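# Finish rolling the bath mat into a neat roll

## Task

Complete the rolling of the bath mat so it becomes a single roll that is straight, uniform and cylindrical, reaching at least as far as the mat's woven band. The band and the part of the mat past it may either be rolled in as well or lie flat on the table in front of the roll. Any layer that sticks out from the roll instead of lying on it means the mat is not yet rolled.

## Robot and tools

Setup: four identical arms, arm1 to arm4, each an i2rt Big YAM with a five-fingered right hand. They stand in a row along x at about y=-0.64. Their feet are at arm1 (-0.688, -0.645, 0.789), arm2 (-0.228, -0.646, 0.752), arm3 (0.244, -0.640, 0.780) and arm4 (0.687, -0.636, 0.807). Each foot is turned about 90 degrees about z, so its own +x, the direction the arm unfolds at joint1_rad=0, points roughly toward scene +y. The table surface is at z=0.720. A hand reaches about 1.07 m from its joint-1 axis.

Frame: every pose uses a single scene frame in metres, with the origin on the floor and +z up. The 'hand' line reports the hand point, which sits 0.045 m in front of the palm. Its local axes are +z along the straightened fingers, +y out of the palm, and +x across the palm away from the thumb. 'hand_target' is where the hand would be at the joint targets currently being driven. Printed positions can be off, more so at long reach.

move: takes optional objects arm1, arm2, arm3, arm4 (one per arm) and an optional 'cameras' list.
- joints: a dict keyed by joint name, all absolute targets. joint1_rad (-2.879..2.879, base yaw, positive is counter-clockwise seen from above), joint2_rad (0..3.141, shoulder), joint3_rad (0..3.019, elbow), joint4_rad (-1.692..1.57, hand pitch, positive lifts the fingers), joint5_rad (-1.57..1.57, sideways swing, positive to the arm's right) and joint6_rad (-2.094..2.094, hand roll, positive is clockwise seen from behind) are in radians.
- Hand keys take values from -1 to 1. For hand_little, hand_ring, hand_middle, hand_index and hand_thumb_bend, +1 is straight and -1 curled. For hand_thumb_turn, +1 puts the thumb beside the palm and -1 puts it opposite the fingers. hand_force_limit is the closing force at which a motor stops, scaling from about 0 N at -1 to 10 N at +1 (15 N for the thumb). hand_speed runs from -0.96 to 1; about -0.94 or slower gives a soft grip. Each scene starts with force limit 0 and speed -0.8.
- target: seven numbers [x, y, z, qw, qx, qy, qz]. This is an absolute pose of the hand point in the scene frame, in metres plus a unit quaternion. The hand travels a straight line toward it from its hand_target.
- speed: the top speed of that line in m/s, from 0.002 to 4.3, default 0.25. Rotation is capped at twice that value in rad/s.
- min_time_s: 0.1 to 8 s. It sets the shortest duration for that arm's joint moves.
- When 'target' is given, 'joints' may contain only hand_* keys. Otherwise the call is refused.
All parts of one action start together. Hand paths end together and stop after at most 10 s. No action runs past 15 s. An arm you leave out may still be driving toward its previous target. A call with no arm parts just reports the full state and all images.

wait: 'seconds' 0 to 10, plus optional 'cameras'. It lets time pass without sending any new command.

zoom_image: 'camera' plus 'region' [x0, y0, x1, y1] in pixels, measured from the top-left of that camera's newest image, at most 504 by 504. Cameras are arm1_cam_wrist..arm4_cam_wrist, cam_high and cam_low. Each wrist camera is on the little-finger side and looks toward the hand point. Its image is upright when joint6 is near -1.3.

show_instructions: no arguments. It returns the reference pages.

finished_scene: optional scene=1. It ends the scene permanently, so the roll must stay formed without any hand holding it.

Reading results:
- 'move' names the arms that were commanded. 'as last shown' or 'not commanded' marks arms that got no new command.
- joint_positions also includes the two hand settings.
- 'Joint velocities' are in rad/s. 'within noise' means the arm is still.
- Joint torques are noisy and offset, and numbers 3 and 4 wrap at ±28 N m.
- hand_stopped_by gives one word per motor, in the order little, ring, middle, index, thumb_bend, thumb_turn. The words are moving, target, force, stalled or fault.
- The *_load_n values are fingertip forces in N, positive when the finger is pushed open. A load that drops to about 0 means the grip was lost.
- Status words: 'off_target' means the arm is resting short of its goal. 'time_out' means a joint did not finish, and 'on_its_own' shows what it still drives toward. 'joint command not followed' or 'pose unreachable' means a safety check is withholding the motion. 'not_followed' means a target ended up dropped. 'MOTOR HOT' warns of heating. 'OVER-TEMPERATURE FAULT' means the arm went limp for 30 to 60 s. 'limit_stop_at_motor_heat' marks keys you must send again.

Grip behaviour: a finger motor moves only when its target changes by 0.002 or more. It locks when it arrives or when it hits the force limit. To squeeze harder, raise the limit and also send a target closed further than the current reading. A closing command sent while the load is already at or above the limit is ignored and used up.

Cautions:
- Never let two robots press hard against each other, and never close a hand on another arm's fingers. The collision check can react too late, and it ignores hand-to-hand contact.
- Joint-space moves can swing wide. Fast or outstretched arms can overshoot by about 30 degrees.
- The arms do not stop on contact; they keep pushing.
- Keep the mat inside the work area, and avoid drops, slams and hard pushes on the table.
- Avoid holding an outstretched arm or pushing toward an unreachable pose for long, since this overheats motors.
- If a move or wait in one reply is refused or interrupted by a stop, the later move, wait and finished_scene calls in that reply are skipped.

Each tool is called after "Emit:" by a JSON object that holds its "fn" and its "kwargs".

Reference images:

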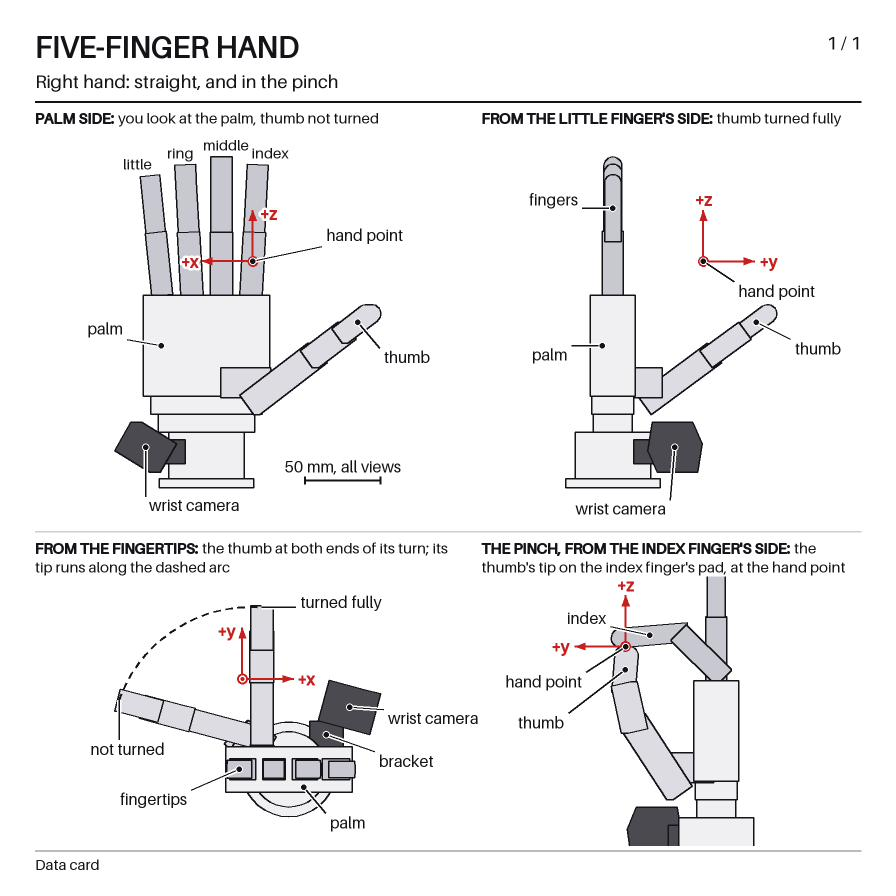

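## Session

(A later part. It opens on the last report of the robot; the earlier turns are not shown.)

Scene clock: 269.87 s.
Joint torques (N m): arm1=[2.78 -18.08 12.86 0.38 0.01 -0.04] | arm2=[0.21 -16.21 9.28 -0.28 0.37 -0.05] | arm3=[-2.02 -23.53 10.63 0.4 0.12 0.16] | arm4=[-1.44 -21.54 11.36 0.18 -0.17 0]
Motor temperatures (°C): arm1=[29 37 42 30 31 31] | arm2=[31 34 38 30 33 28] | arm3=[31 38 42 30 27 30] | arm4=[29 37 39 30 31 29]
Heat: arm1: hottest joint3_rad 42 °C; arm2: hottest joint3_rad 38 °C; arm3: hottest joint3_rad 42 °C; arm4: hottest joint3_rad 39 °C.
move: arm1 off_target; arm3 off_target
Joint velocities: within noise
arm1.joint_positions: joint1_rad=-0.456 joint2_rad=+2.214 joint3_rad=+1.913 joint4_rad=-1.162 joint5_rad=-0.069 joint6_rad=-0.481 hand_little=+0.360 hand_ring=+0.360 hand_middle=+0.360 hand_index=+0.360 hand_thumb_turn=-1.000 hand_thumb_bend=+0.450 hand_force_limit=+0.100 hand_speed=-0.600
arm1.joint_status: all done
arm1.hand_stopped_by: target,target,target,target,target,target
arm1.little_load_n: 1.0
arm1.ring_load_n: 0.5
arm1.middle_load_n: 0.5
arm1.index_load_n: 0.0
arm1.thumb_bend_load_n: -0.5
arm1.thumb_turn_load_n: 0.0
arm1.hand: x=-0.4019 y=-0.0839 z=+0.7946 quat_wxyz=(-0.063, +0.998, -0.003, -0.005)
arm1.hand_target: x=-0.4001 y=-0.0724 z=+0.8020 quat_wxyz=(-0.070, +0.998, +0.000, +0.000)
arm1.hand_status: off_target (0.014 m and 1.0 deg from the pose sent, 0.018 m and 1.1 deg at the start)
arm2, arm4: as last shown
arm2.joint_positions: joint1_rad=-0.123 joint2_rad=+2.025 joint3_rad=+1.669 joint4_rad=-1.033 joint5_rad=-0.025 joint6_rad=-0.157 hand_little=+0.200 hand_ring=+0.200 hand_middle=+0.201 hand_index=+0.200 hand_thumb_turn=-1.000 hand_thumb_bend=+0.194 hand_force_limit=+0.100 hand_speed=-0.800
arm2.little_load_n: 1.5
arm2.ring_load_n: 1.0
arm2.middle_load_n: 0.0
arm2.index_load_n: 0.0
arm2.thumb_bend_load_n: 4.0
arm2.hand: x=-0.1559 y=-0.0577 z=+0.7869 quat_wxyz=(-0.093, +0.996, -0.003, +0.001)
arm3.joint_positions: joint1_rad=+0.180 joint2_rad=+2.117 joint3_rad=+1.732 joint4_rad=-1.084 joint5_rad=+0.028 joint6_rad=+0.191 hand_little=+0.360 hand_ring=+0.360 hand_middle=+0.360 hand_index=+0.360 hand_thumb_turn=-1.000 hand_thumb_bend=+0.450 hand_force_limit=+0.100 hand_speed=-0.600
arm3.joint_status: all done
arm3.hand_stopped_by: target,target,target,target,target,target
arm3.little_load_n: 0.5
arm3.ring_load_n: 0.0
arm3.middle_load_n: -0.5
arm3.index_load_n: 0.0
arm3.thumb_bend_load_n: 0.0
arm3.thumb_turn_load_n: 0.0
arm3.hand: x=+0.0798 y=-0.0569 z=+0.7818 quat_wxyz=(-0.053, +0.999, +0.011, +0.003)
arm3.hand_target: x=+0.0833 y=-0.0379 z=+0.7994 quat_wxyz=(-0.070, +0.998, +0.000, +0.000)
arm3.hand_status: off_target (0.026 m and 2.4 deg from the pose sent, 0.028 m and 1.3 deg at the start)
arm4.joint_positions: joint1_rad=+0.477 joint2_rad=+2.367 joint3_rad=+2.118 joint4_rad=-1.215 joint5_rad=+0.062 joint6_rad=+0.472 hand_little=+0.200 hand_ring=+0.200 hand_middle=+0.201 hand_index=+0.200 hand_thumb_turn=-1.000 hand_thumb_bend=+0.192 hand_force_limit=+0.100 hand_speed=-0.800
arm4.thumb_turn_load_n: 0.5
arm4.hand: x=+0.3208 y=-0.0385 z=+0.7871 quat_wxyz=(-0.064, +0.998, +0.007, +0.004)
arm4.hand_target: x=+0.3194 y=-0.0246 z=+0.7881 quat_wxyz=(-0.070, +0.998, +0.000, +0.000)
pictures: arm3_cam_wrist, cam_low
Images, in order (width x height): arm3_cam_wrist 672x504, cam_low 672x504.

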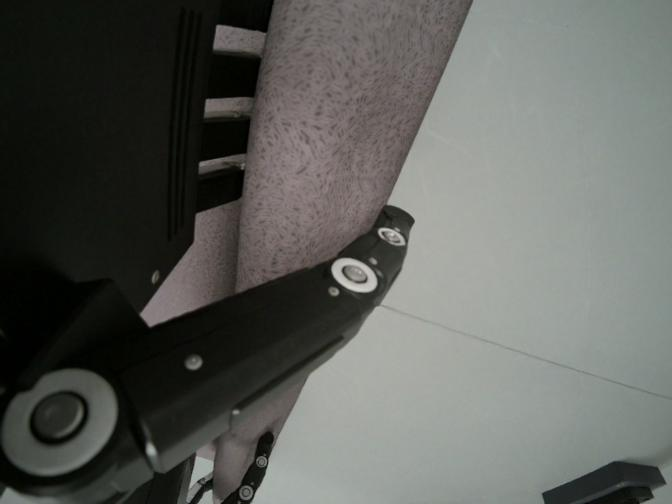

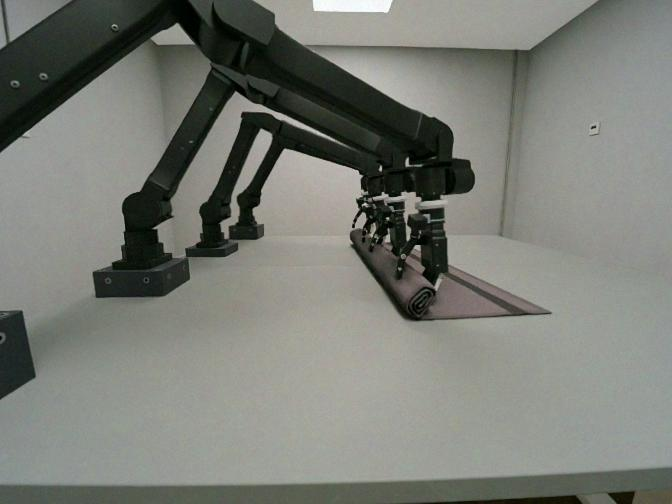

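Emit:
{"fn": "move", "kwargs": {"arm1": {"target": [-0.400, -0.079, 0.790, 0.5736, -0.8192, 0, 0], "speed": 0.2}, "arm3": {"target": [0.083, -0.050, 0.790, 0.5736, -0.8192, 0, 0], "speed": 0.2}, "cameras": ["cam_low", "arm3_cam_wrist"]}}

Emit:
{"fn": "zoom_image", "kwargs": {"camera": "cam_low", "region": [340, 220, 600, 340]}}

Scene clock: 273.83 s.
Joint torques (N m): arm1=[-0.03 -12.92 6.5 2.77 -0.37 0.03] | arm2=[-0.03 -16.67 9.11 -0.28 0.29 -0.02] | arm3=[0.32 -14.86 4.93 3.62 0.19 -0.09] | arm4=[-1.14 -21.25 11.22 0.23 -0.17 -0.02]
Motor temperatures (°C): arm1=[29 37 42 30 31 31] | arm2=[31 34 38 30 33 28] | arm3=[31 38 42 30 27 30] | arm4=[29 37 39 30 31 29]
Heat: arm1: hottest joint3_rad 42 °C; arm2: hottest joint3_rad 38 °C; arm3: hottest joint3_rad 42 °C; arm4: hottest joint3_rad 39 °C.
move: arm1 off_target; arm3 done
Joint velocities: within noise
arm1.joint_positions: joint1_rad=-0.622 joint2_rad=+1.902 joint3_rad=+1.010 joint4_rad=+0.481 joint5_rad=-0.617 joint6_rad=-0.271 hand_little=+0.360 hand_ring=+0.360 hand_middle=+0.360 hand_index=+0.360 hand_thumb_turn=-1.000 hand_thumb_bend=+0.450 hand_force_limit=+0.100 hand_speed=-0.600
arm1.joint_status: not commanded
arm1.hand_stopped_by: target,target,target,target,target,target
arm1.little_load_n: 0.0
arm1.ring_load_n: 0.0
arm1.middle_load_n: -0.5
arm1.index_load_n: 0.0
arm1.thumb_bend_load_n: 0.0
arm1.thumb_turn_load_n: 0.0
arm1.hand: x=-0.4015 y=-0.0719 z=+0.8073 quat_wxyz=(-0.580, +0.814, +0.011, +0.007)
arm1.hand_target: x=-0.4003 y=-0.0792 z=+0.7904 quat_wxyz=(-0.573, +0.819, +0.000, +0.000)
arm1.hand_status: off_target (0.019 m and 1.7 deg from the pose sent, 0.007 m and 62.8 deg at the start)
arm2, arm4: as last shown
arm2.joint_positions: joint1_rad=-0.123 joint2_rad=+2.026 joint3_rad=+1.670 joint4_rad=-1.033 joint5_rad=-0.025 joint6_rad=-0.157 hand_little=+0.200 hand_ring=+0.200 hand_middle=+0.201 hand_index=+0.200 hand_thumb_turn=-1.000 hand_thumb_bend=+0.194 hand_force_limit=+0.100 hand_speed=-0.800
arm2.little_load_n: 1.0
arm2.ring_load_n: 0.5
arm2.index_load_n: 0.5
arm2.thumb_bend_load_n: 3.5
arm2.hand: x=-0.1559 y=-0.0574 z=+0.7867 quat_wxyz=(-0.093, +0.996, -0.003, +0.001)
arm3.joint_positions: joint1_rad=+0.248 joint2_rad=+1.791 joint3_rad=+0.798 joint4_rad=+0.619 joint5_rad=+0.276 joint6_rad=+0.119 hand_little=+0.360 hand_ring=+0.360 hand_middle=+0.360 hand_index=+0.360 hand_thumb_turn=-1.000 hand_thumb_bend=+0.450 hand_force_limit=+0.100 hand_speed=-0.600
arm3.joint_status: not commanded
arm3.hand_stopped_by: target,target,target,target,target,target
arm3.little_load_n: 0.0
arm3.ring_load_n: 0.0
arm3.middle_load_n: 0.0
arm3.index_load_n: 0.0
arm3.thumb_bend_load_n: 0.0
arm3.thumb_turn_load_n: 0.0
arm3.hand: x=+0.0894 y=-0.0484 z=+0.7937 quat_wxyz=(-0.570, +0.822, -0.010, +0.000)
arm3.hand_target: x=+0.0831 y=-0.0502 z=+0.7899 quat_wxyz=(-0.573, +0.819, +0.000, +0.000)
arm3.hand_status: done (0.008 m and 1.3 deg from the pose sent, 0.011 m and 64.0 deg at the start)
arm4.little_load_n: 0.0
arm4.middle_load_n: 1.0
arm4.thumb_bend_load_n: 2.0
pictures: arm3_cam_wrist, cam_low
Images, in order (width x height): arm3_cam_wrist 672x504, cam_low 672x504.

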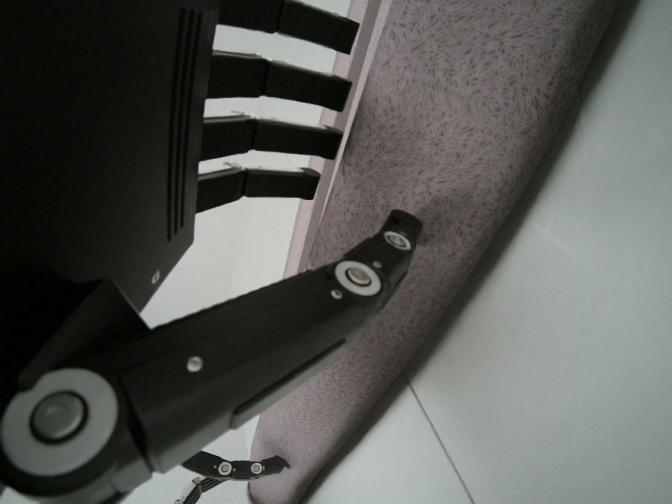

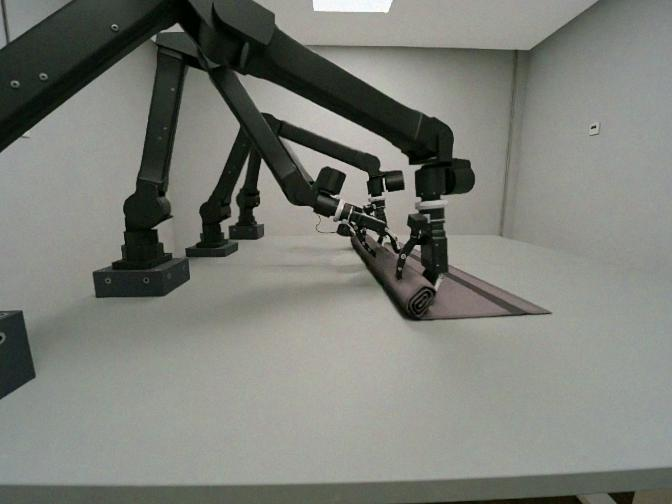

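Scaled by 1.938 from the camera's image (finer frame: 960x720).

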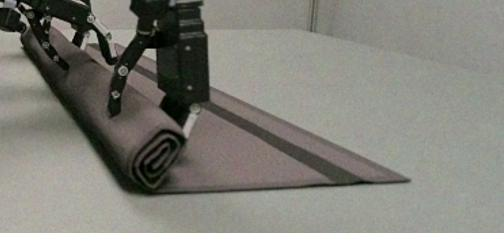

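Emit:
{"fn": "move", "kwargs": {"arm1": {"target": [-0.400, -0.091, 0.795, 0.5736, -0.8192, 0, 0], "speed": 0.1, "joints": {"hand_little": 0.5, "hand_ring": 0.5, "hand_middle": 0.5, "hand_index": 0.5, "hand_thumb_bend": 0.6}}, "arm3": {"target": [0.083, -0.064, 0.790, 0.5736, -0.8192, 0, 0], "speed": 0.1, "joints": {"hand_little": 0.5, "hand_ring": 0.5, "hand_middle": 0.5, "hand_index": 0.5, "hand_thumb_bend": 0.6}}, "cameras": ["arm1_cam_wrist", "arm3_cam_wrist"]}}

Scene clock: 275.40 s.
Joint torques (N m): arm1=[0.5 -14.39 6.35 2.43 -0.43 -0.12] | arm2=[0.03 -16.73 9.17 -0.21 0.34 0.06] | arm3=[0.32 -16.5 4.64 3.63 0.21 -0.06] | arm4=[-1.79 -20.84 11.06 0.24 -0.17 -0.01]
Motor temperatures (°C): arm1=[29 37 42 30 31 31] | arm2=[31 34 38 30 33 28] | arm3=[31 38 41 30 27 30] | arm4=[29 37 40 30 31 29]
Heat: arm1: hottest joint3_rad 42 °C; arm2: hottest joint3_rad 38 °C; arm3: hottest joint3_rad 41 °C; arm4: hottest joint3_rad 40 °C.
move: arm1 done; arm3 off_target
Joint velocities: within noise
arm1.joint_positions: joint1_rad=-0.637 joint2_rad=+1.902 joint3_rad=+0.984 joint4_rad=+0.482 joint5_rad=-0.630 joint6_rad=-0.271 hand_little=+0.500 hand_ring=+0.500 hand_middle=+0.500 hand_index=+0.500 hand_thumb_turn=-1.000 hand_thumb_bend=+0.600 hand_force_limit=+0.100 hand_speed=-0.600
arm1.joint_status: all done
arm1.hand_stopped_by: target,target,target,target,target,target
arm1.little_load_n: 0.0
arm1.ring_load_n: 0.0
arm1.middle_load_n: 0.0
arm1.index_load_n: 0.0
arm1.thumb_bend_load_n: 0.0
arm1.thumb_turn_load_n: 0.0
arm1.hand: x=-0.4031 y=-0.0856 z=+0.7971 quat_wxyz=(-0.573, +0.819, +0.004, -0.001)
arm1.hand_target: x=-0.3999 y=-0.0909 z=+0.7950 quat_wxyz=(-0.574, +0.819, +0.000, +0.000)
arm1.hand_status: done (0.007 m and 0.5 deg from the pose sent, 0.023 m and 1.7 deg at the start)
arm2, arm4: as last shown
arm2.middle_load_n: -0.5
arm2.thumb_bend_load_n: 4.0
arm2.thumb_turn_load_n: 1.0
arm3.joint_positions: joint1_rad=+0.257 joint2_rad=+1.791 joint3_rad=+0.760 joint4_rad=+0.636 joint5_rad=+0.285 joint6_rad=+0.119 hand_little=+0.500 hand_ring=+0.500 hand_middle=+0.500 hand_index=+0.500 hand_thumb_turn=-1.000 hand_thumb_bend=+0.600 hand_force_limit=+0.100 hand_speed=-0.600
arm3.joint_status: all done
arm3.hand_stopped_by: target,target,target,target,target,target
arm3.little_load_n: 0.0
arm3.ring_load_n: 0.0
arm3.middle_load_n: 0.0
arm3.index_load_n: 0.0
arm3.thumb_bend_load_n: 0.0
arm3.thumb_turn_load_n: 0.0
arm3.hand: x=+0.0906 y=-0.0646 z=+0.7808 quat_wxyz=(-0.561, +0.828, -0.007, +0.003)
arm3.hand_target: x=+0.0831 y=-0.0640 z=+0.7900 quat_wxyz=(-0.573, +0.819, +0.000, +0.000)
arm3.hand_status: off_target (0.012 m and 2.0 deg from the pose sent, 0.017 m and 1.3 deg at the start)
arm4.little_load_n: 0.5
arm4.middle_load_n: 1.5
arm4.index_load_n: 1.5
Images, in order (width x height): arm1_cam_wrist 672x504, arm3_cam_wrist 672x504.

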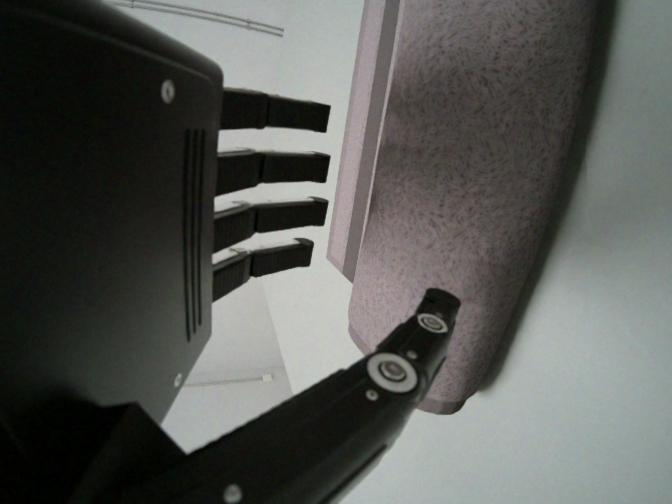

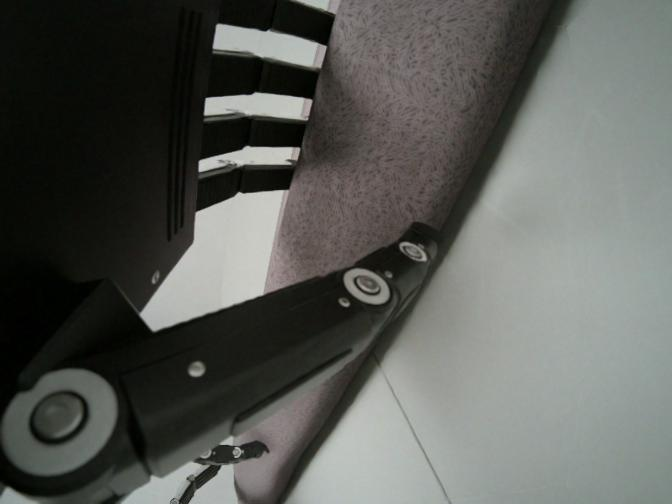

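Emit:
{"fn": "move", "kwargs": {"arm1": {"target": [-0.400, -0.099, 0.789, 0.5736, -0.8192, 0, 0], "speed": 0.08, "joints": {"hand_thumb_bend": 0.88, "hand_little": 0.55, "hand_ring": 0.55, "hand_middle": 0.55, "hand_index": 0.55}}, "arm3": {"target": [0.080, -0.062, 0.785, 0.5736, -0.8192, 0, 0], "speed": 0.08, "joints": {"hand_thumb_bend": 0.80, "hand_little": 0.55, "hand_ring": 0.55, "hand_middle": 0.55, "hand_index": 0.55}}, "cameras": ["arm1_cam_wrist", "arm3_cam_wrist"]}}

Scene clock: 276.77 s.
Joint torques (N m): arm1=[0.09 -13.68 6.39 2.91 -0.39 -0.11] | arm2=[-0.03 -15.44 9.28 -0.03 0.43 -0.04] | arm3=[0.32 -14.8 5.16 3.6 0.21 -0.04] | arm4=[-1.14 -20.78 11.21 0.17 -0.12 -0.03]
Motor temperatures (°C): arm1=[29 37 42 30 31 31] | arm2=[31 34 38 30 33 28] | arm3=[31 38 41 30 27 30] | arm4=[29 37 40 30 31 29]
Heat: arm1: hottest joint3_rad 42 °C; arm2: hottest joint3_rad 38 °C; arm3: hottest joint3_rad 41 °C; arm4: hottest joint3_rad 40 °C.
move: arm1 done; arm3 done
Joint velocities: within noise
arm1.joint_positions: joint1_rad=-0.647 joint2_rad=+1.902 joint3_rad=+0.964 joint4_rad=+0.497 joint5_rad=-0.639 joint6_rad=-0.271 hand_little=+0.550 hand_ring=+0.550 hand_middle=+0.550 hand_index=+0.550 hand_thumb_turn=-1.000 hand_thumb_bend=+0.880 hand_force_limit=+0.100 hand_speed=-0.600
arm1.joint_status: all done
arm1.hand_stopped_by: target,target,target,target,target,target
arm1.little_load_n: 0.0
arm1.ring_load_n: 0.0
arm1.middle_load_n: 0.0
arm1.index_load_n: 0.0
arm1.thumb_bend_load_n: 0.0
arm1.thumb_turn_load_n: 0.0
arm1.hand: x=-0.4035 y=-0.0937 z=+0.7923 quat_wxyz=(-0.573, +0.820, +0.001, -0.003)
arm1.hand_target: x=-0.4000 y=-0.0989 z=+0.7891 quat_wxyz=(-0.574, +0.819, +0.000, +0.000)
arm1.hand_status: done (0.007 m and 0.4 deg from the pose sent, 0.016 m and 0.5 deg at the start)
arm2, arm4: as last shown
arm2.little_load_n: 1.5
arm2.middle_load_n: 0.0
arm2.thumb_bend_load_n: 3.5
arm2.thumb_turn_load_n: 0.5
arm3.joint_positions: joint1_rad=+0.262 joint2_rad=+1.791 joint3_rad=+0.760 joint4_rad=+0.646 joint5_rad=+0.290 joint6_rad=+0.119 hand_little=+0.550 hand_ring=+0.550 hand_middle=+0.550 hand_index=+0.550 hand_thumb_turn=-1.000 hand_thumb_bend=+0.800 hand_force_limit=+0.100 hand_speed=-0.600
arm3.joint_status: all done
arm3.hand_stopped_by: target,target,target,target,target,target
arm3.little_load_n: 0.0
arm3.ring_load_n: 0.0
arm3.middle_load_n: -0.5
arm3.index_load_n: 0.0
arm3.thumb_bend_load_n: 0.0
arm3.thumb_turn_load_n: 0.0
arm3.hand: x=+0.0880 y=-0.0637 z=+0.7832 quat_wxyz=(-0.566, +0.825, -0.007, +0.003)
arm3.hand_target: x=+0.0801 y=-0.0621 z=+0.7850 quat_wxyz=(-0.573, +0.819, +0.000, +0.000)
arm3.hand_status: done (0.008 m and 1.4 deg from the pose sent, 0.012 m and 2.0 deg at the start)
Images, in order (width x height): arm1_cam_wrist 672x504, arm3_cam_wrist 672x504.

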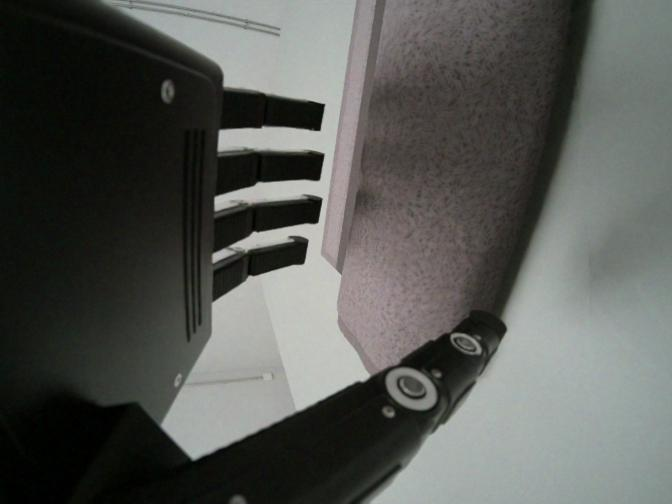

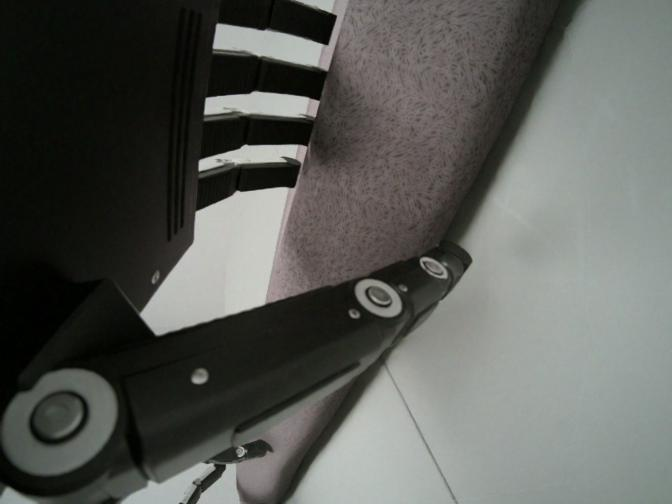

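Emit:
{"fn": "move", "kwargs": {"arm1": {"target": [-0.400, -0.097, 0.757, 0.5736, -0.8192, 0, 0], "speed": 0.08}, "arm3": {"target": [0.080, -0.062, 0.757, 0.5736, -0.8192, 0, 0], "speed": 0.08}, "cameras": ["arm1_cam_wrist", "arm3_cam_wrist"]}}

Scene clock: 278.23 s.
Joint torques (N m): arm1=[1.08 -11.69 5.85 2.86 -0.32 -0.1] | arm2=[-0.26 -16.21 9.05 -0.18 0.35 -0.04] | arm3=[0.32 -14.8 4.46 3.52 0.2 -0.05] | arm4=[-1.61 -21.07 11.28 0.31 -0.17 0]
Motor temperatures (°C): arm1=[29 37 41 30 31 31] | arm2=[31 34 38 30 33 28] | arm3=[31 38 41 30 27 30] | arm4=[29 37 40 30 31 29]
Heat: arm1: hottest joint3_rad 41 °C; arm2: hottest joint3_rad 38 °C; arm3: hottest joint3_rad 41 °C; arm4: hottest joint3_rad 40 °C.
move: arm1 off_target; arm3 done
Joint velocities: within noise
arm1.joint_positions: joint1_rad=-0.647 joint2_rad=+1.962 joint3_rad=+0.964 joint4_rad=+0.574 joint5_rad=-0.639 joint6_rad=-0.271 hand_little=+0.550 hand_ring=+0.550 hand_middle=+0.550 hand_index=+0.550 hand_thumb_turn=-1.000 hand_thumb_bend=+0.880 hand_force_limit=+0.100 hand_speed=-0.600
arm1.joint_status: not commanded
arm1.hand_stopped_by: target,target,target,target,target,target
arm1.little_load_n: 0.0
arm1.ring_load_n: 0.0
arm1.middle_load_n: 0.0
arm1.index_load_n: 0.0
arm1.thumb_bend_load_n: 0.0
arm1.thumb_turn_load_n: 0.0
arm1.hand: x=-0.4012 y=-0.0909 z=+0.7705 quat_wxyz=(-0.578, +0.816, +0.005, +0.001)
arm1.hand_target: x=-0.4002 y=-0.0971 z=+0.7573 quat_wxyz=(-0.573, +0.819, +0.000, +0.000)
arm1.hand_status: off_target (0.015 m and 0.9 deg from the pose sent, 0.036 m and 0.4 deg at the start)
arm2, arm4: as last shown
arm2.joint_positions: joint1_rad=-0.123 joint2_rad=+2.026 joint3_rad=+1.670 joint4_rad=-1.033 joint5_rad=-0.025 joint6_rad=-0.156 hand_little=+0.200 hand_ring=+0.200 hand_middle=+0.201 hand_index=+0.200 hand_thumb_turn=-1.000 hand_thumb_bend=+0.194 hand_force_limit=+0.100 hand_speed=-0.800
arm2.ring_load_n: 0.0
arm2.thumb_turn_load_n: 0.0
arm2.hand_target: x=-0.1590 y=-0.0615 z=+0.7675 quat_wxyz=(-0.070, +0.998, +0.000, +0.000)
arm3.joint_positions: joint1_rad=+0.262 joint2_rad=+1.865 joint3_rad=+0.760 joint4_rad=+0.730 joint5_rad=+0.290 joint6_rad=+0.119 hand_little=+0.550 hand_ring=+0.550 hand_middle=+0.550 hand_index=+0.550 hand_thumb_turn=-1.000 hand_thumb_bend=+0.800 hand_force_limit=+0.100 hand_speed=-0.600
arm3.joint_status: not commanded
arm3.hand_stopped_by: target,target,target,target,target,target
arm3.little_load_n: 0.0
arm3.ring_load_n: 0.5
arm3.middle_load_n: 0.0
arm3.index_load_n: 0.0
arm3.thumb_bend_load_n: 0.0
arm3.thumb_turn_load_n: 0.0
arm3.hand: x=+0.0872 y=-0.0612 z=+0.7598 quat_wxyz=(-0.569, +0.822, -0.008, +0.001)
arm3.hand_target: x=+0.0801 y=-0.0621 z=+0.7571 quat_wxyz=(-0.573, +0.819, +0.000, +0.000)
arm3.hand_status: done (0.008 m and 1.1 deg from the pose sent, 0.027 m and 1.4 deg at the start)
arm4.joint_positions: joint1_rad=+0.477 joint2_rad=+2.368 joint3_rad=+2.118 joint4_rad=-1.215 joint5_rad=+0.062 joint6_rad=+0.472 hand_little=+0.200 hand_ring=+0.200 hand_middle=+0.201 hand_index=+0.200 hand_thumb_turn=-1.000 hand_thumb_bend=+0.192 hand_force_limit=+0.100 hand_speed=-0.800
arm4.little_load_n: 0.0
arm4.middle_load_n: 1.0
arm4.index_load_n: 1.0
arm4.hand: x=+0.3208 y=-0.0386 z=+0.7868 quat_wxyz=(-0.064, +0.998, +0.007, +0.005)
arm4.hand_target: x=+0.3194 y=-0.0246 z=+0.7880 quat_wxyz=(-0.070, +0.998, +0.000, +0.000)
Images, in order (width x height): arm1_cam_wrist 672x504, arm3_cam_wrist 672x504.

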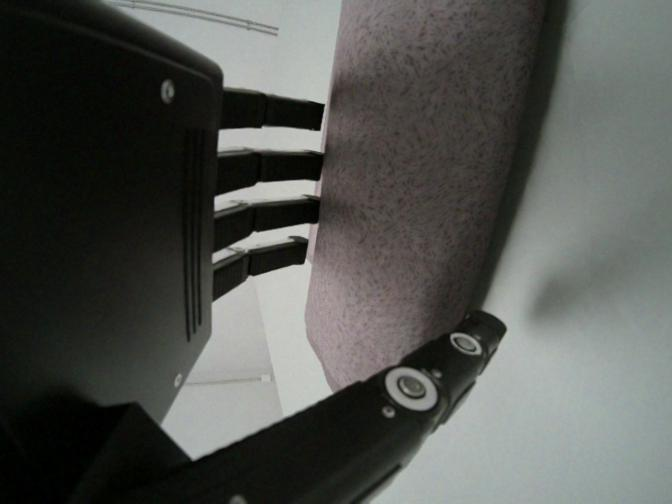

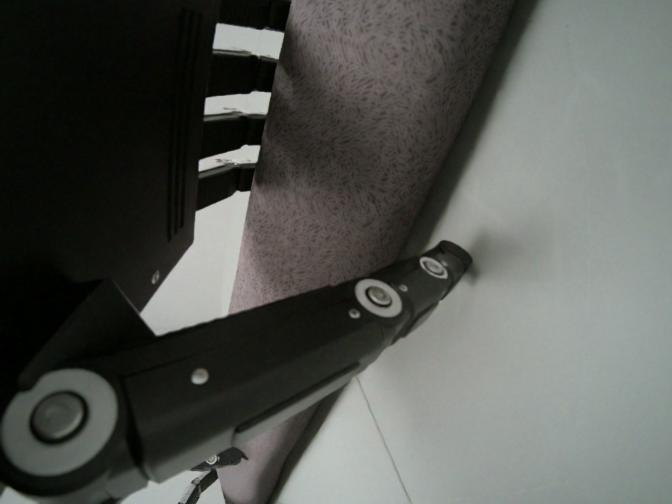

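Emit:
{"fn": "move", "kwargs": {"arm1": {"target": [-0.400, -0.097, 0.748, 0.5736, -0.8192, 0, 0], "speed": 0.08, "joints": {"hand_speed": -0.7, "hand_little": 0.42, "hand_ring": 0.42, "hand_middle": 0.42, "hand_index": 0.42, "hand_thumb_bend": 0.6}}, "arm3": {"target": [0.080, -0.062, 0.755, 0.5736, -0.8192, 0, 0], "speed": 0.08, "joints": {"hand_speed": -0.7, "hand_little": 0.42, "hand_ring": 0.42, "hand_middle": 0.42, "hand_index": 0.42, "hand_thumb_bend": 0.5}}, "cameras": ["arm1_cam_wrist", "arm3_cam_wrist"]}}

Scene clock: 279.90 s.
Joint torques (N m): arm1=[0.32 -11.75 5.76 2.84 -0.32 -0.11] | arm2=[-0.15 -16.44 9.32 -0.34 0.38 -0.07] | arm3=[0.32 -14.51 4.48 3.38 0.13 -0.04] | arm4=[-1.32 -21.36 11.17 0.21 -0.15 -0.04]
Motor temperatures (°C): arm1=[29 37 41 30 31 31] | arm2=[31 34 38 30 33 28] | arm3=[31 38 41 30 27 30] | arm4=[29 37 40 30 31 29]
Heat: arm1: hottest joint3_rad 41 °C; arm2: hottest joint3_rad 38 °C; arm3: hottest joint3_rad 41 °C; arm4: hottest joint3_rad 40 °C.
move: arm1 off_target; arm3 done
Joint velocities: within noise
arm1.joint_positions: joint1_rad=-0.647 joint2_rad=+1.978 joint3_rad=+0.964 joint4_rad=+0.597 joint5_rad=-0.639 joint6_rad=-0.271 hand_little=+0.420 hand_ring=+0.420 hand_middle=+0.420 hand_index=+0.420 hand_thumb_turn=-1.000 hand_thumb_bend=+0.600 hand_force_limit=+0.100 hand_speed=-0.700
arm1.joint_status: all done
arm1.hand_stopped_by: target,target,target,target,target,target
arm1.little_load_n: 0.0
arm1.ring_load_n: 0.0
arm1.middle_load_n: 0.0
arm1.index_load_n: 0.0
arm1.thumb_bend_load_n: 0.5
arm1.thumb_turn_load_n: 0.0
arm1.hand: x=-0.4006 y=-0.0902 z=+0.7650 quat_wxyz=(-0.580, +0.814, +0.006, +0.003)
arm1.hand_target: x=-0.4003 y=-0.0972 z=+0.7484 quat_wxyz=(-0.574, +0.819, +0.000, +0.000)
arm1.hand_status: off_target (0.018 m and 1.2 deg from the pose sent, 0.023 m and 0.9 deg at the start)
arm2, arm4: as last shown
arm2.little_load_n: 1.0
arm2.thumb_bend_load_n: 3.0
arm2.hand: x=-0.1559 y=-0.0575 z=+0.7865 quat_wxyz=(-0.093, +0.996, -0.003, +0.001)
arm2.hand_target: x=-0.1591 y=-0.0615 z=+0.7673 quat_wxyz=(-0.070, +0.998, +0.000, +0.000)
arm3.joint_positions: joint1_rad=+0.262 joint2_rad=+1.867 joint3_rad=+0.760 joint4_rad=+0.740 joint5_rad=+0.292 joint6_rad=+0.118 hand_little=+0.420 hand_ring=+0.420 hand_middle=+0.420 hand_index=+0.420 hand_thumb_turn=-1.000 hand_thumb_bend=+0.500 hand_force_limit=+0.100 hand_speed=-0.700
arm3.joint_status: all done
arm3.hand_stopped_by: target,target,target,target,target,target
arm3.little_load_n: 1.0
arm3.ring_load_n: 0.0
arm3.middle_load_n: 0.0
arm3.index_load_n: 0.0
arm3.thumb_bend_load_n: 0.0
arm3.thumb_turn_load_n: 0.0
arm3.hand: x=+0.0873 y=-0.0601 z=+0.7608 quat_wxyz=(-0.572, +0.820, -0.009, +0.001)
arm3.hand_target: x=+0.0801 y=-0.0621 z=+0.7551 quat_wxyz=(-0.573, +0.819, +0.000, +0.000)
arm3.hand_status: done (0.010 m and 1.1 deg from the pose sent, 0.009 m and 1.1 deg at the start)
arm4.thumb_bend_load_n: 2.5
Images, in order (width x height): arm1_cam_wrist 672x504, arm3_cam_wrist 672x504.

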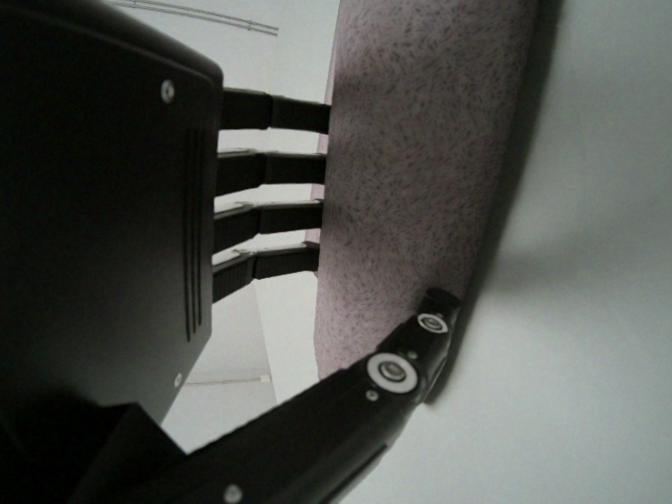

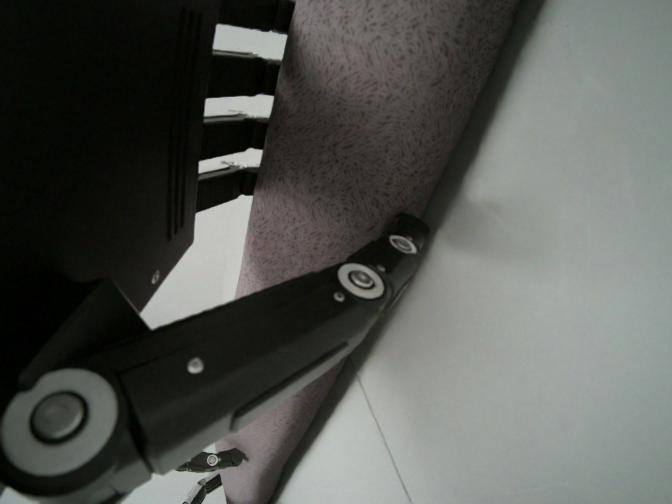

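Emit:
{"fn": "move", "kwargs": {"arm1": {"joints": {"hand_speed": -0.75, "hand_little": 0.32, "hand_ring": 0.32, "hand_middle": 0.32, "hand_index": 0.32, "hand_thumb_bend": 0.42}}, "arm3": {"joints": {"hand_speed": -0.75, "hand_little": 0.32, "hand_ring": 0.32, "hand_middle": 0.32, "hand_index": 0.32, "hand_thumb_bend": 0.36}}}}

Emit:
{"fn": "move", "kwargs": {"arm1": {"joints": {"hand_speed": -0.8, "hand_little": 0.26, "hand_ring": 0.26, "hand_middle": 0.26, "hand_index": 0.26, "hand_thumb_bend": 0.28}}, "arm3": {"joints": {"hand_speed": -0.8, "hand_little": 0.26, "hand_ring": 0.26, "hand_middle": 0.26, "hand_index": 0.26, "hand_thumb_bend": 0.26}}, "cameras": ["arm1_cam_wrist", "arm3_cam_wrist", "cam_low"]}}

Scene clock: 282.03 s.
Joint torques (N m): arm1=[0.15 -12.4 6.08 2.84 -0.32 -0.09] | arm2=[-0.15 -16.38 8.79 -0.18 0.33 0.02] | arm3=[0.32 -14.51 4.48 3.34 0.13 -0.01] | arm4=[-1.2 -21.13 11.28 0.27 -0.16 0]
Motor temperatures (°C): arm1=[29 37 41 30 31 31] | arm2=[31 34 38 30 33 28] | arm3=[31 38 41 30 27 30] | arm4=[29 37 40 30 31 29]
Heat: arm1: hottest joint3_rad 41 °C; arm2: hottest joint3_rad 38 °C; arm3: hottest joint3_rad 41 °C; arm4: hottest joint3_rad 40 °C.
move: arm1 done; arm3 done
Joint velocities: within noise
arm1.joint_positions: joint1_rad=-0.647 joint2_rad=+1.979 joint3_rad=+0.964 joint4_rad=+0.597 joint5_rad=-0.639 joint6_rad=-0.271 hand_little=+0.320 hand_ring=+0.320 hand_middle=+0.320 hand_index=+0.320 hand_thumb_turn=-1.000 hand_thumb_bend=+0.421 hand_force_limit=+0.100 hand_speed=-0.750
arm1.joint_status: all done
arm1.hand_stopped_by: target,target,target,target,target,target
arm1.little_load_n: 0.5
arm1.ring_load_n: 0.5
arm1.middle_load_n: 0.0
arm1.index_load_n: 0.0
arm1.thumb_bend_load_n: 1.0
arm1.thumb_turn_load_n: 0.0
arm1.hand: x=-0.4006 y=-0.0902 z=+0.7648 quat_wxyz=(-0.580, +0.814, +0.006, +0.003)
arm1.hand_target: x=-0.4003 y=-0.0972 z=+0.7484 quat_wxyz=(-0.574, +0.819, +0.000, +0.000)
arm1.hand_status: not commanded
arm2, arm4: as last shown
arm2.hand: x=-0.1558 y=-0.0575 z=+0.7865 quat_wxyz=(-0.093, +0.996, -0.003, +0.001)
arm2.hand_target: x=-0.1590 y=-0.0615 z=+0.7673 quat_wxyz=(-0.070, +0.998, +0.000, +0.000)
arm3.joint_positions: joint1_rad=+0.262 joint2_rad=+1.867 joint3_rad=+0.760 joint4_rad=+0.741 joint5_rad=+0.292 joint6_rad=+0.115 hand_little=+0.320 hand_ring=+0.320 hand_middle=+0.320 hand_index=+0.320 hand_thumb_turn=-1.000 hand_thumb_bend=+0.361 hand_force_limit=+0.100 hand_speed=-0.750
arm3.joint_status: all done
arm3.hand_stopped_by: target,target,target,target,target,target
arm3.little_load_n: 1.5
arm3.ring_load_n: 0.5
arm3.middle_load_n: 1.0
arm3.index_load_n: 0.0
arm3.thumb_bend_load_n: 1.5
arm3.thumb_turn_load_n: 0.5
arm3.hand: x=+0.0875 y=-0.0600 z=+0.7610 quat_wxyz=(-0.573, +0.820, -0.008, +0.002)
arm3.hand_target: x=+0.0801 y=-0.0621 z=+0.7551 quat_wxyz=(-0.573, +0.819, +0.000, +0.000)
arm3.hand_status: not commanded
arm4.index_load_n: 1.5
arm4.thumb_turn_load_n: 0.0
pictures: none

Scene clock: 283.00 s.
Joint torques (N m): arm1=[1.14 -12.75 5.91 2.59 -0.32 -0.07] | arm2=[-0.56 -15.91 9.11 -0.1 0.28 -0.03] | arm3=[0.32 -14.51 4.46 3.25 0.11 0.01] | arm4=[-1.32 -20.78 11.12 0.24 -0.12 -0.01]
Motor temperatures (°C): arm1=[29 37 41 30 31 31] | arm2=[31 34 38 30 33 28] | arm3=[31 38 40 30 27 30] | arm4=[29 37 40 30 31 29]
Heat: arm1: hottest joint3_rad 41 °C; arm2: hottest joint3_rad 38 °C; arm3: hottest joint3_rad 40 °C; arm4: hottest joint3_rad 40 °C.
move: arm1 done; arm3 done
Joint velocities: within noise
arm1.joint_positions: joint1_rad=-0.647 joint2_rad=+1.980 joint3_rad=+0.964 joint4_rad=+0.597 joint5_rad=-0.639 joint6_rad=-0.271 hand_little=+0.260 hand_ring=+0.260 hand_middle=+0.260 hand_index=+0.260 hand_thumb_turn=-1.000 hand_thumb_bend=+0.282 hand_force_limit=+0.100 hand_speed=-0.800
arm1.joint_status: all done
arm1.hand_stopped_by: target,target,target,target,target,target
arm1.little_load_n: 1.0
arm1.ring_load_n: 1.5
arm1.middle_load_n: 1.0
arm1.index_load_n: 0.0
arm1.thumb_bend_load_n: 3.0
arm1.thumb_turn_load_n: 1.5
arm1.hand: x=-0.4008 y=-0.0904 z=+0.7639 quat_wxyz=(-0.580, +0.815, +0.005, +0.003)
arm1.hand_target: x=-0.4002 y=-0.0972 z=+0.7485 quat_wxyz=(-0.574, +0.819, +0.000, +0.000)
arm1.hand_status: not commanded
arm2.joint_positions: joint1_rad=-0.123 joint2_rad=+2.026 joint3_rad=+1.670 joint4_rad=-1.033 joint5_rad=-0.025 joint6_rad=-0.156 hand_little=+0.200 hand_ring=+0.200 hand_middle=+0.201 hand_index=+0.200 hand_thumb_turn=-1.000 hand_thumb_bend=+0.193 hand_force_limit=+0.100 hand_speed=-0.800
arm2.joint_status: not commanded
arm2.hand_stopped_by: target,target,target,target,target,target
arm2.little_load_n: 1.5
arm2.ring_load_n: 0.5
arm2.middle_load_n: 0.0
arm2.index_load_n: 0.5
arm2.thumb_bend_load_n: 3.5
arm2.thumb_turn_load_n: 0.5
arm2.hand: x=-0.1558 y=-0.0575 z=+0.7865 quat_wxyz=(-0.093, +0.996, -0.003, +0.001)
arm2.hand_target: x=-0.1589 y=-0.0615 z=+0.7673 quat_wxyz=(-0.070, +0.998, +0.000, +0.000)
arm2.hand_status: not commanded
arm3.joint_positions: joint1_rad=+0.262 joint2_rad=+1.868 joint3_rad=+0.760 joint4_rad=+0.743 joint5_rad=+0.292 joint6_rad=+0.113 hand_little=+0.260 hand_ring=+0.260 hand_middle=+0.260 hand_index=+0.260 hand_thumb_turn=-1.000 hand_thumb_bend=+0.263 hand_force_limit=+0.100 hand_speed=-0.800
arm3.joint_status: all done
arm3.hand_stopped_by: target,target,target,target,target,target
arm3.little_load_n: 1.5
arm3.ring_load_n: 0.5
arm3.middle_load_n: 1.5
arm3.index_load_n: 1.0
arm3.thumb_bend_load_n: 4.0
arm3.thumb_turn_load_n: 0.5
arm3.hand: x=+0.0876 y=-0.0597 z=+0.7612 quat_wxyz=(-0.573, +0.819, -0.008, +0.003)
arm3.hand_target: x=+0.0801 y=-0.0621 z=+0.7550 quat_wxyz=(-0.573, +0.819, +0.000, +0.000)
arm3.hand_status: not commanded
arm4.joint_positions: joint1_rad=+0.477 joint2_rad=+2.368 joint3_rad=+2.118 joint4_rad=-1.215 joint5_rad=+0.062 joint6_rad=+0.471 hand_little=+0.200 hand_ring=+0.200 hand_middle=+0.201 hand_index=+0.200 hand_thumb_turn=-1.000 hand_thumb_bend=+0.192 hand_force_limit=+0.100 hand_speed=-0.800
arm4.joint_status: not commanded
arm4.hand_stopped_by: target,target,target,target,target,target
arm4.little_load_n: 0.0
arm4.ring_load_n: 0.5
arm4.middle_load_n: 1.0
arm4.index_load_n: 1.0
arm4.thumb_bend_load_n: 2.5
arm4.thumb_turn_load_n: 0.0
arm4.hand: x=+0.3207 y=-0.0387 z=+0.7868 quat_wxyz=(-0.063, +0.998, +0.007, +0.004)
arm4.hand_target: x=+0.3194 y=-0.0246 z=+0.7881 quat_wxyz=(-0.070, +0.998, +0.000, +0.000)
arm4.hand_status: not commanded
Images, in order (width x height): arm1_cam_wrist 672x504, arm3_cam_wrist 672x504, cam_low 672x504.

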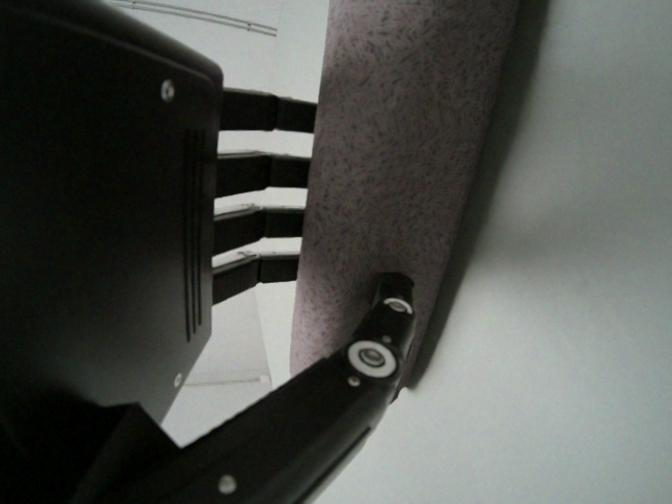

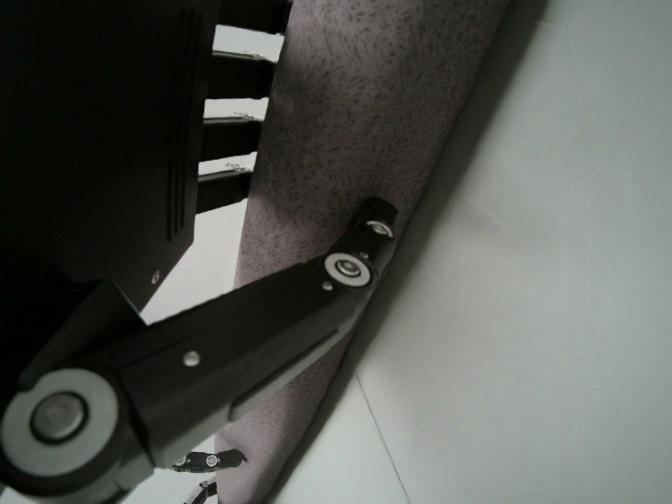

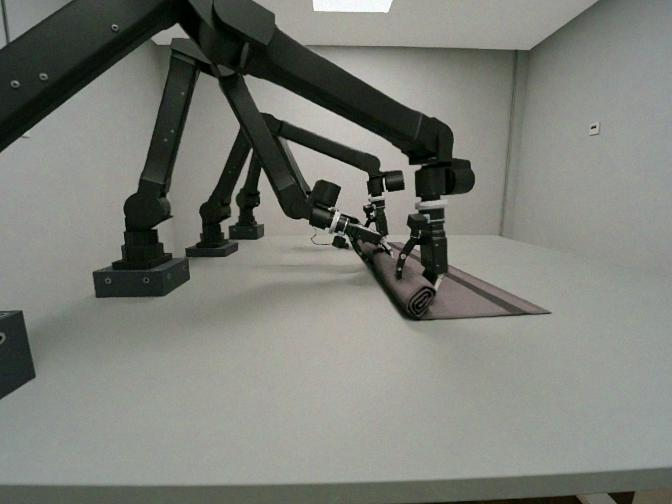

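Emit:
{"fn": "move", "kwargs": {"arm1": {"joints": {"hand_little": 0.22, "hand_ring": 0.22, "hand_middle": 0.22, "hand_index": 0.22, "hand_thumb_bend": 0.22}}, "arm3": {"joints": {"hand_little": 0.23, "hand_ring": 0.23, "hand_middle": 0.23, "hand_index": 0.23, "hand_thumb_bend": 0.21}}, "arm2": {"target": [-0.158, -0.058, 0.795, 0.0697, -0.9976, 0, 0], "speed": 0.06, "joints": {"hand_speed": -0.6, "hand_little": 0.36, "hand_ring": 0.36, "hand_middle": 0.36, "hand_index": 0.36, "hand_thumb_bend": 0.45}}, "arm4": {"target": [0.319, -0.0245, 0.806, 0.0697, -0.9976, 0, 0], "speed": 0.06, "joints": {"hand_speed": -0.6, "hand_little": 0.36, "hand_ring": 0.36, "hand_middle": 0.36, "hand_index": 0.36, "hand_thumb_bend": 0.45}}}}

Emit:
{"fn": "move", "kwargs": {"arm2": {"target": [-0.158, -0.066, 0.785, 0.5736, -0.8192, 0, 0], "speed": 0.15, "joints": {"hand_thumb_bend": 0.8}}, "arm4": {"target": [0.319, -0.040, 0.795, 0.5736, -0.8192, 0, 0], "speed": 0.15, "joints": {"hand_thumb_bend": 0.8}}, "cameras": ["arm2_cam_wrist", "arm4_cam_wrist", "cam_low"]}}

Scene clock: 285.10 s.
Joint torques (N m): arm1=[0.44 -11.58 5.57 2.66 -0.27 -0.11] | arm2=[-0.56 -18.84 10.77 -0.51 0.23 -0.03] | arm3=[0.32 -14.62 4.48 3.26 0.1 0.01] | arm4=[-2.02 -22.36 11.36 0.32 0.23 -0.03]
Motor temperatures (°C): arm1=[29 37 41 30 31 31] | arm2=[31 34 38 30 33 28] | arm3=[31 38 40 30 27 30] | arm4=[29 37 40 30 31 29]
Heat: arm1: hottest joint3_rad 41 °C; arm2: hottest joint3_rad 38 °C; arm3: hottest joint3_rad 40 °C; arm4: hottest joint3_rad 40 °C.
move: arm1 done; arm2 done; arm3 done; arm4 off_target
Joint velocities: within noise
arm1.joint_positions: joint1_rad=-0.647 joint2_rad=+1.980 joint3_rad=+0.964 joint4_rad=+0.599 joint5_rad=-0.639 joint6_rad=-0.271 hand_little=+0.220 hand_ring=+0.221 hand_middle=+0.221 hand_index=+0.220 hand_thumb_turn=-1.000 hand_thumb_bend=+0.225 hand_force_limit=+0.100 hand_speed=-0.800
arm1.joint_status: all done
arm1.hand_stopped_by: target,target,target,target,target,target
arm1.little_load_n: 0.5
arm1.ring_load_n: 2.5
arm1.middle_load_n: 3.0
arm1.index_load_n: 2.0
arm1.thumb_bend_load_n: 6.5
arm1.thumb_turn_load_n: 2.5
arm1.hand: x=-0.4006 y=-0.0902 z=+0.7640 quat_wxyz=(-0.580, +0.814, +0.006, +0.003)
arm1.hand_target: x=-0.4003 y=-0.0972 z=+0.7483 quat_wxyz=(-0.573, +0.819, +0.000, +0.000)
arm1.hand_status: not commanded
arm2.joint_positions: joint1_rad=-0.123 joint2_rad=+2.037 joint3_rad=+1.698 joint4_rad=-1.094 joint5_rad=-0.021 joint6_rad=-0.156 hand_little=+0.360 hand_ring=+0.360 hand_middle=+0.360 hand_index=+0.360 hand_thumb_turn=-1.000 hand_thumb_bend=+0.450 hand_force_limit=+0.100 hand_speed=-0.600
arm2.joint_status: all done
arm2.hand_stopped_by: target,target,target,target,target,target
arm2.little_load_n: 1.0
arm2.ring_load_n: 0.0
arm2.middle_load_n: 0.0
arm2.index_load_n: 0.0
arm2.thumb_bend_load_n: -0.5
arm2.thumb_turn_load_n: 0.0
arm2.hand: x=-0.1562 y=-0.0638 z=+0.7915 quat_wxyz=(-0.072, +0.997, -0.003, -0.001)
arm2.hand_target: x=-0.1580 y=-0.0581 z=+0.7951 quat_wxyz=(-0.070, +0.998, +0.000, +0.000)
arm2.hand_status: done (0.007 m and 0.4 deg from the pose sent, 0.009 m and 2.7 deg at the start)
arm3.joint_positions: joint1_rad=+0.262 joint2_rad=+1.869 joint3_rad=+0.760 joint4_rad=+0.743 joint5_rad=+0.292 joint6_rad=+0.113 hand_little=+0.230 hand_ring=+0.230 hand_middle=+0.230 hand_index=+0.230 hand_thumb_turn=-1.000 hand_thumb_bend=+0.214 hand_force_limit=+0.100 hand_speed=-0.800
arm3.joint_status: all done
arm3.hand_stopped_by: target,target,target,target,target,target
arm3.little_load_n: 0.5
arm3.ring_load_n: 1.5
arm3.middle_load_n: 2.0
arm3.index_load_n: 0.5
arm3.thumb_bend_load_n: 5.0
arm3.thumb_turn_load_n: 1.5
arm3.hand: x=+0.0877 y=-0.0600 z=+0.7603 quat_wxyz=(-0.573, +0.820, -0.007, +0.003)
arm3.hand_target: x=+0.0801 y=-0.0621 z=+0.7551 quat_wxyz=(-0.573, +0.819, +0.000, +0.000)
arm3.hand_status: not commanded
arm4.joint_positions: joint1_rad=+0.477 joint2_rad=+2.367 joint3_rad=+2.134 joint4_rad=-1.249 joint5_rad=+0.055 joint6_rad=+0.471 hand_little=+0.360 hand_ring=+0.360 hand_middle=+0.359 hand_index=+0.360 hand_thumb_turn=-1.000 hand_thumb_bend=+0.450 hand_force_limit=+0.100 hand_speed=-0.600
arm4.joint_status: all done
arm4.hand_stopped_by: target,target,target,target,target,target
arm4.little_load_n: 0.0
arm4.ring_load_n: 0.0
arm4.middle_load_n: -1.0
arm4.index_load_n: 0.0
arm4.thumb_bend_load_n: 0.0
arm4.thumb_turn_load_n: 0.0
arm4.hand: x=+0.3211 y=-0.0422 z=+0.7939 quat_wxyz=(-0.054, +0.998, +0.008, +0.005)
arm4.hand_target: x=+0.3195 y=-0.0253 z=+0.8063 quat_wxyz=(-0.070, +0.998, +0.000, +0.000)
arm4.hand_status: off_target (0.022 m and 2.1 deg from the pose sent, 0.024 m and 1.2 deg at the start)
pictures: none

Scene clock: 289.53 s.
Joint torques (N m): arm1=[-0.03 -12.69 5.78 2.61 -0.28 -0.15] | arm2=[-1.61 -12.63 6 2.11 -0.08 0.06] | arm3=[0.26 -14.97 4.45 3.28 0.1 0.03] | arm4=[-0.32 -16.21 4.94 3.12 0.22 -0.19]
Motor temperatures (°C): arm1=[29 37 40 30 31 31] | arm2=[31 34 38 30 33 28] | arm3=[31 38 40 30 27 30] | arm4=[29 37 40 30 31 29]
Heat: arm1: hottest joint3_rad 40 °C; arm2: hottest joint3_rad 38 °C; arm3: hottest joint3_rad 40 °C; arm4: hottest joint3_rad 40 °C.
move: arm2 done; arm4 done
Joint velocities: within noise
arm1, arm3: as last shown
arm1.joint_positions: joint1_rad=-0.647 joint2_rad=+1.980 joint3_rad=+0.964 joint4_rad=+0.599 joint5_rad=-0.639 joint6_rad=-0.271 hand_little=+0.220 hand_ring=+0.221 hand_middle=+0.221 hand_index=+0.221 hand_thumb_turn=-1.000 hand_thumb_bend=+0.225 hand_force_limit=+0.100 hand_speed=-0.800
arm1.ring_load_n: 2.0
arm1.middle_load_n: 3.5
arm2.joint_positions: joint1_rad=-0.184 joint2_rad=+1.710 joint3_rad=+0.753 joint4_rad=+0.587 joint5_rad=-0.216 joint6_rad=-0.095 hand_little=+0.360 hand_ring=+0.360 hand_middle=+0.360 hand_index=+0.360 hand_thumb_turn=-1.000 hand_thumb_bend=+0.800 hand_force_limit=+0.100 hand_speed=-0.600
arm2.joint_status: all done
arm2.hand_stopped_by: target,target,target,target,target,target
arm2.little_load_n: 0.0
arm2.ring_load_n: 0.0
arm2.middle_load_n: 0.0
arm2.index_load_n: 0.0
arm2.thumb_bend_load_n: 0.0
arm2.thumb_turn_load_n: 0.0
arm2.hand: x=-0.1621 y=-0.0662 z=+0.7859 quat_wxyz=(-0.570, +0.821, +0.007, +0.000)
arm2.hand_target: x=-0.1580 y=-0.0661 z=+0.7851 quat_wxyz=(-0.574, +0.819, +0.000, +0.000)
arm2.hand_status: done (0.004 m and 0.9 deg from the pose sent, 0.007 m and 61.8 deg at the start)
arm3.joint_positions: joint1_rad=+0.263 joint2_rad=+1.873 joint3_rad=+0.760 joint4_rad=+0.743 joint5_rad=+0.292 joint6_rad=+0.112 hand_little=+0.230 hand_ring=+0.230 hand_middle=+0.230 hand_index=+0.230 hand_thumb_turn=-1.000 hand_thumb_bend=+0.214 hand_force_limit=+0.100 hand_speed=-0.800
arm3.little_load_n: 1.0
arm3.middle_load_n: 0.5
arm3.index_load_n: 0.0
arm3.thumb_bend_load_n: 4.0
arm3.hand: x=+0.0877 y=-0.0605 z=+0.7582 quat_wxyz=(-0.571, +0.821, -0.006, +0.004)
arm3.hand_target: x=+0.0802 y=-0.0621 z=+0.7550 quat_wxyz=(-0.573, +0.819, +0.000, +0.000)
arm4.joint_positions: joint1_rad=+0.641 joint2_rad=+2.013 joint3_rad=+1.124 joint4_rad=+0.449 joint5_rad=+0.609 joint6_rad=+0.274 hand_little=+0.360 hand_ring=+0.360 hand_middle=+0.359 hand_index=+0.360 hand_thumb_turn=-1.000 hand_thumb_bend=+0.800 hand_force_limit=+0.100 hand_speed=-0.600
arm4.joint_status: all done
arm4.hand_stopped_by: target,target,target,target,target,target
arm4.little_load_n: 0.0
arm4.ring_load_n: 0.0
arm4.middle_load_n: 0.0
arm4.index_load_n: 0.0
arm4.thumb_bend_load_n: 0.0
arm4.thumb_turn_load_n: 0.0
arm4.hand: x=+0.3200 y=-0.0357 z=+0.8000 quat_wxyz=(-0.572, +0.820, -0.005, -0.001)
arm4.hand_target: x=+0.3191 y=-0.0399 z=+0.7952 quat_wxyz=(-0.573, +0.819, +0.000, +0.000)
arm4.hand_status: done (0.007 m and 0.6 deg from the pose sent, 0.003 m and 63.8 deg at the start)
Images, in order (width x height): arm2_cam_wrist 672x504, arm4_cam_wrist 672x504, cam_low 672x504.

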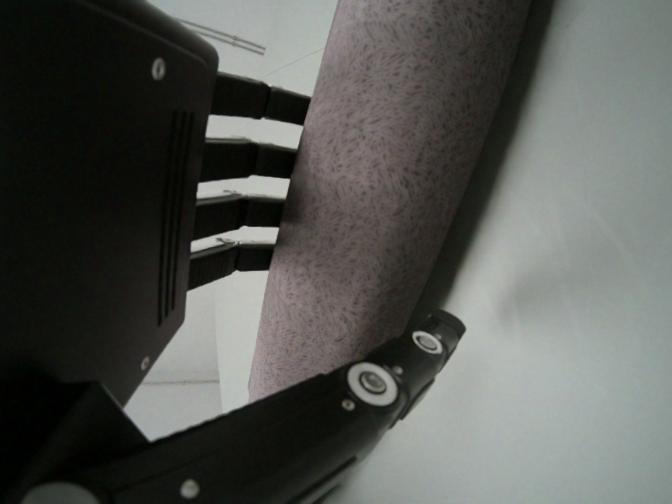

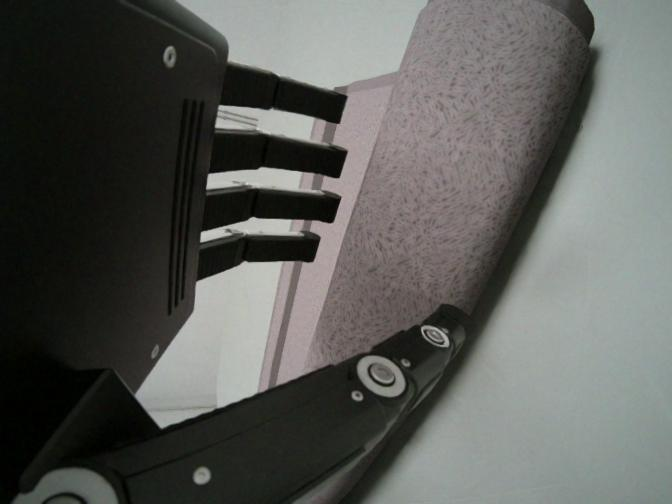

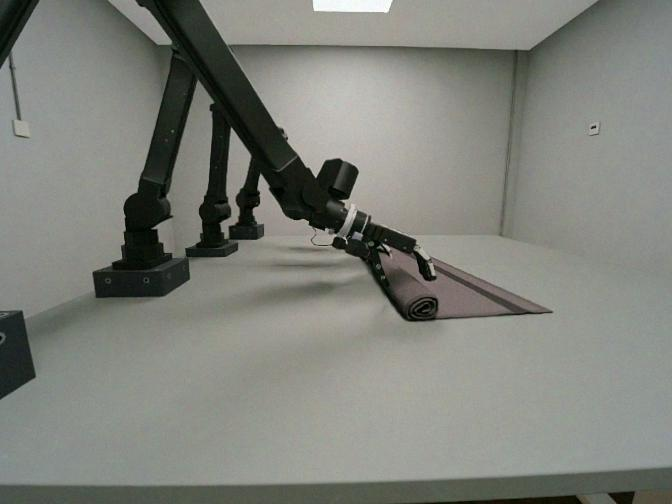

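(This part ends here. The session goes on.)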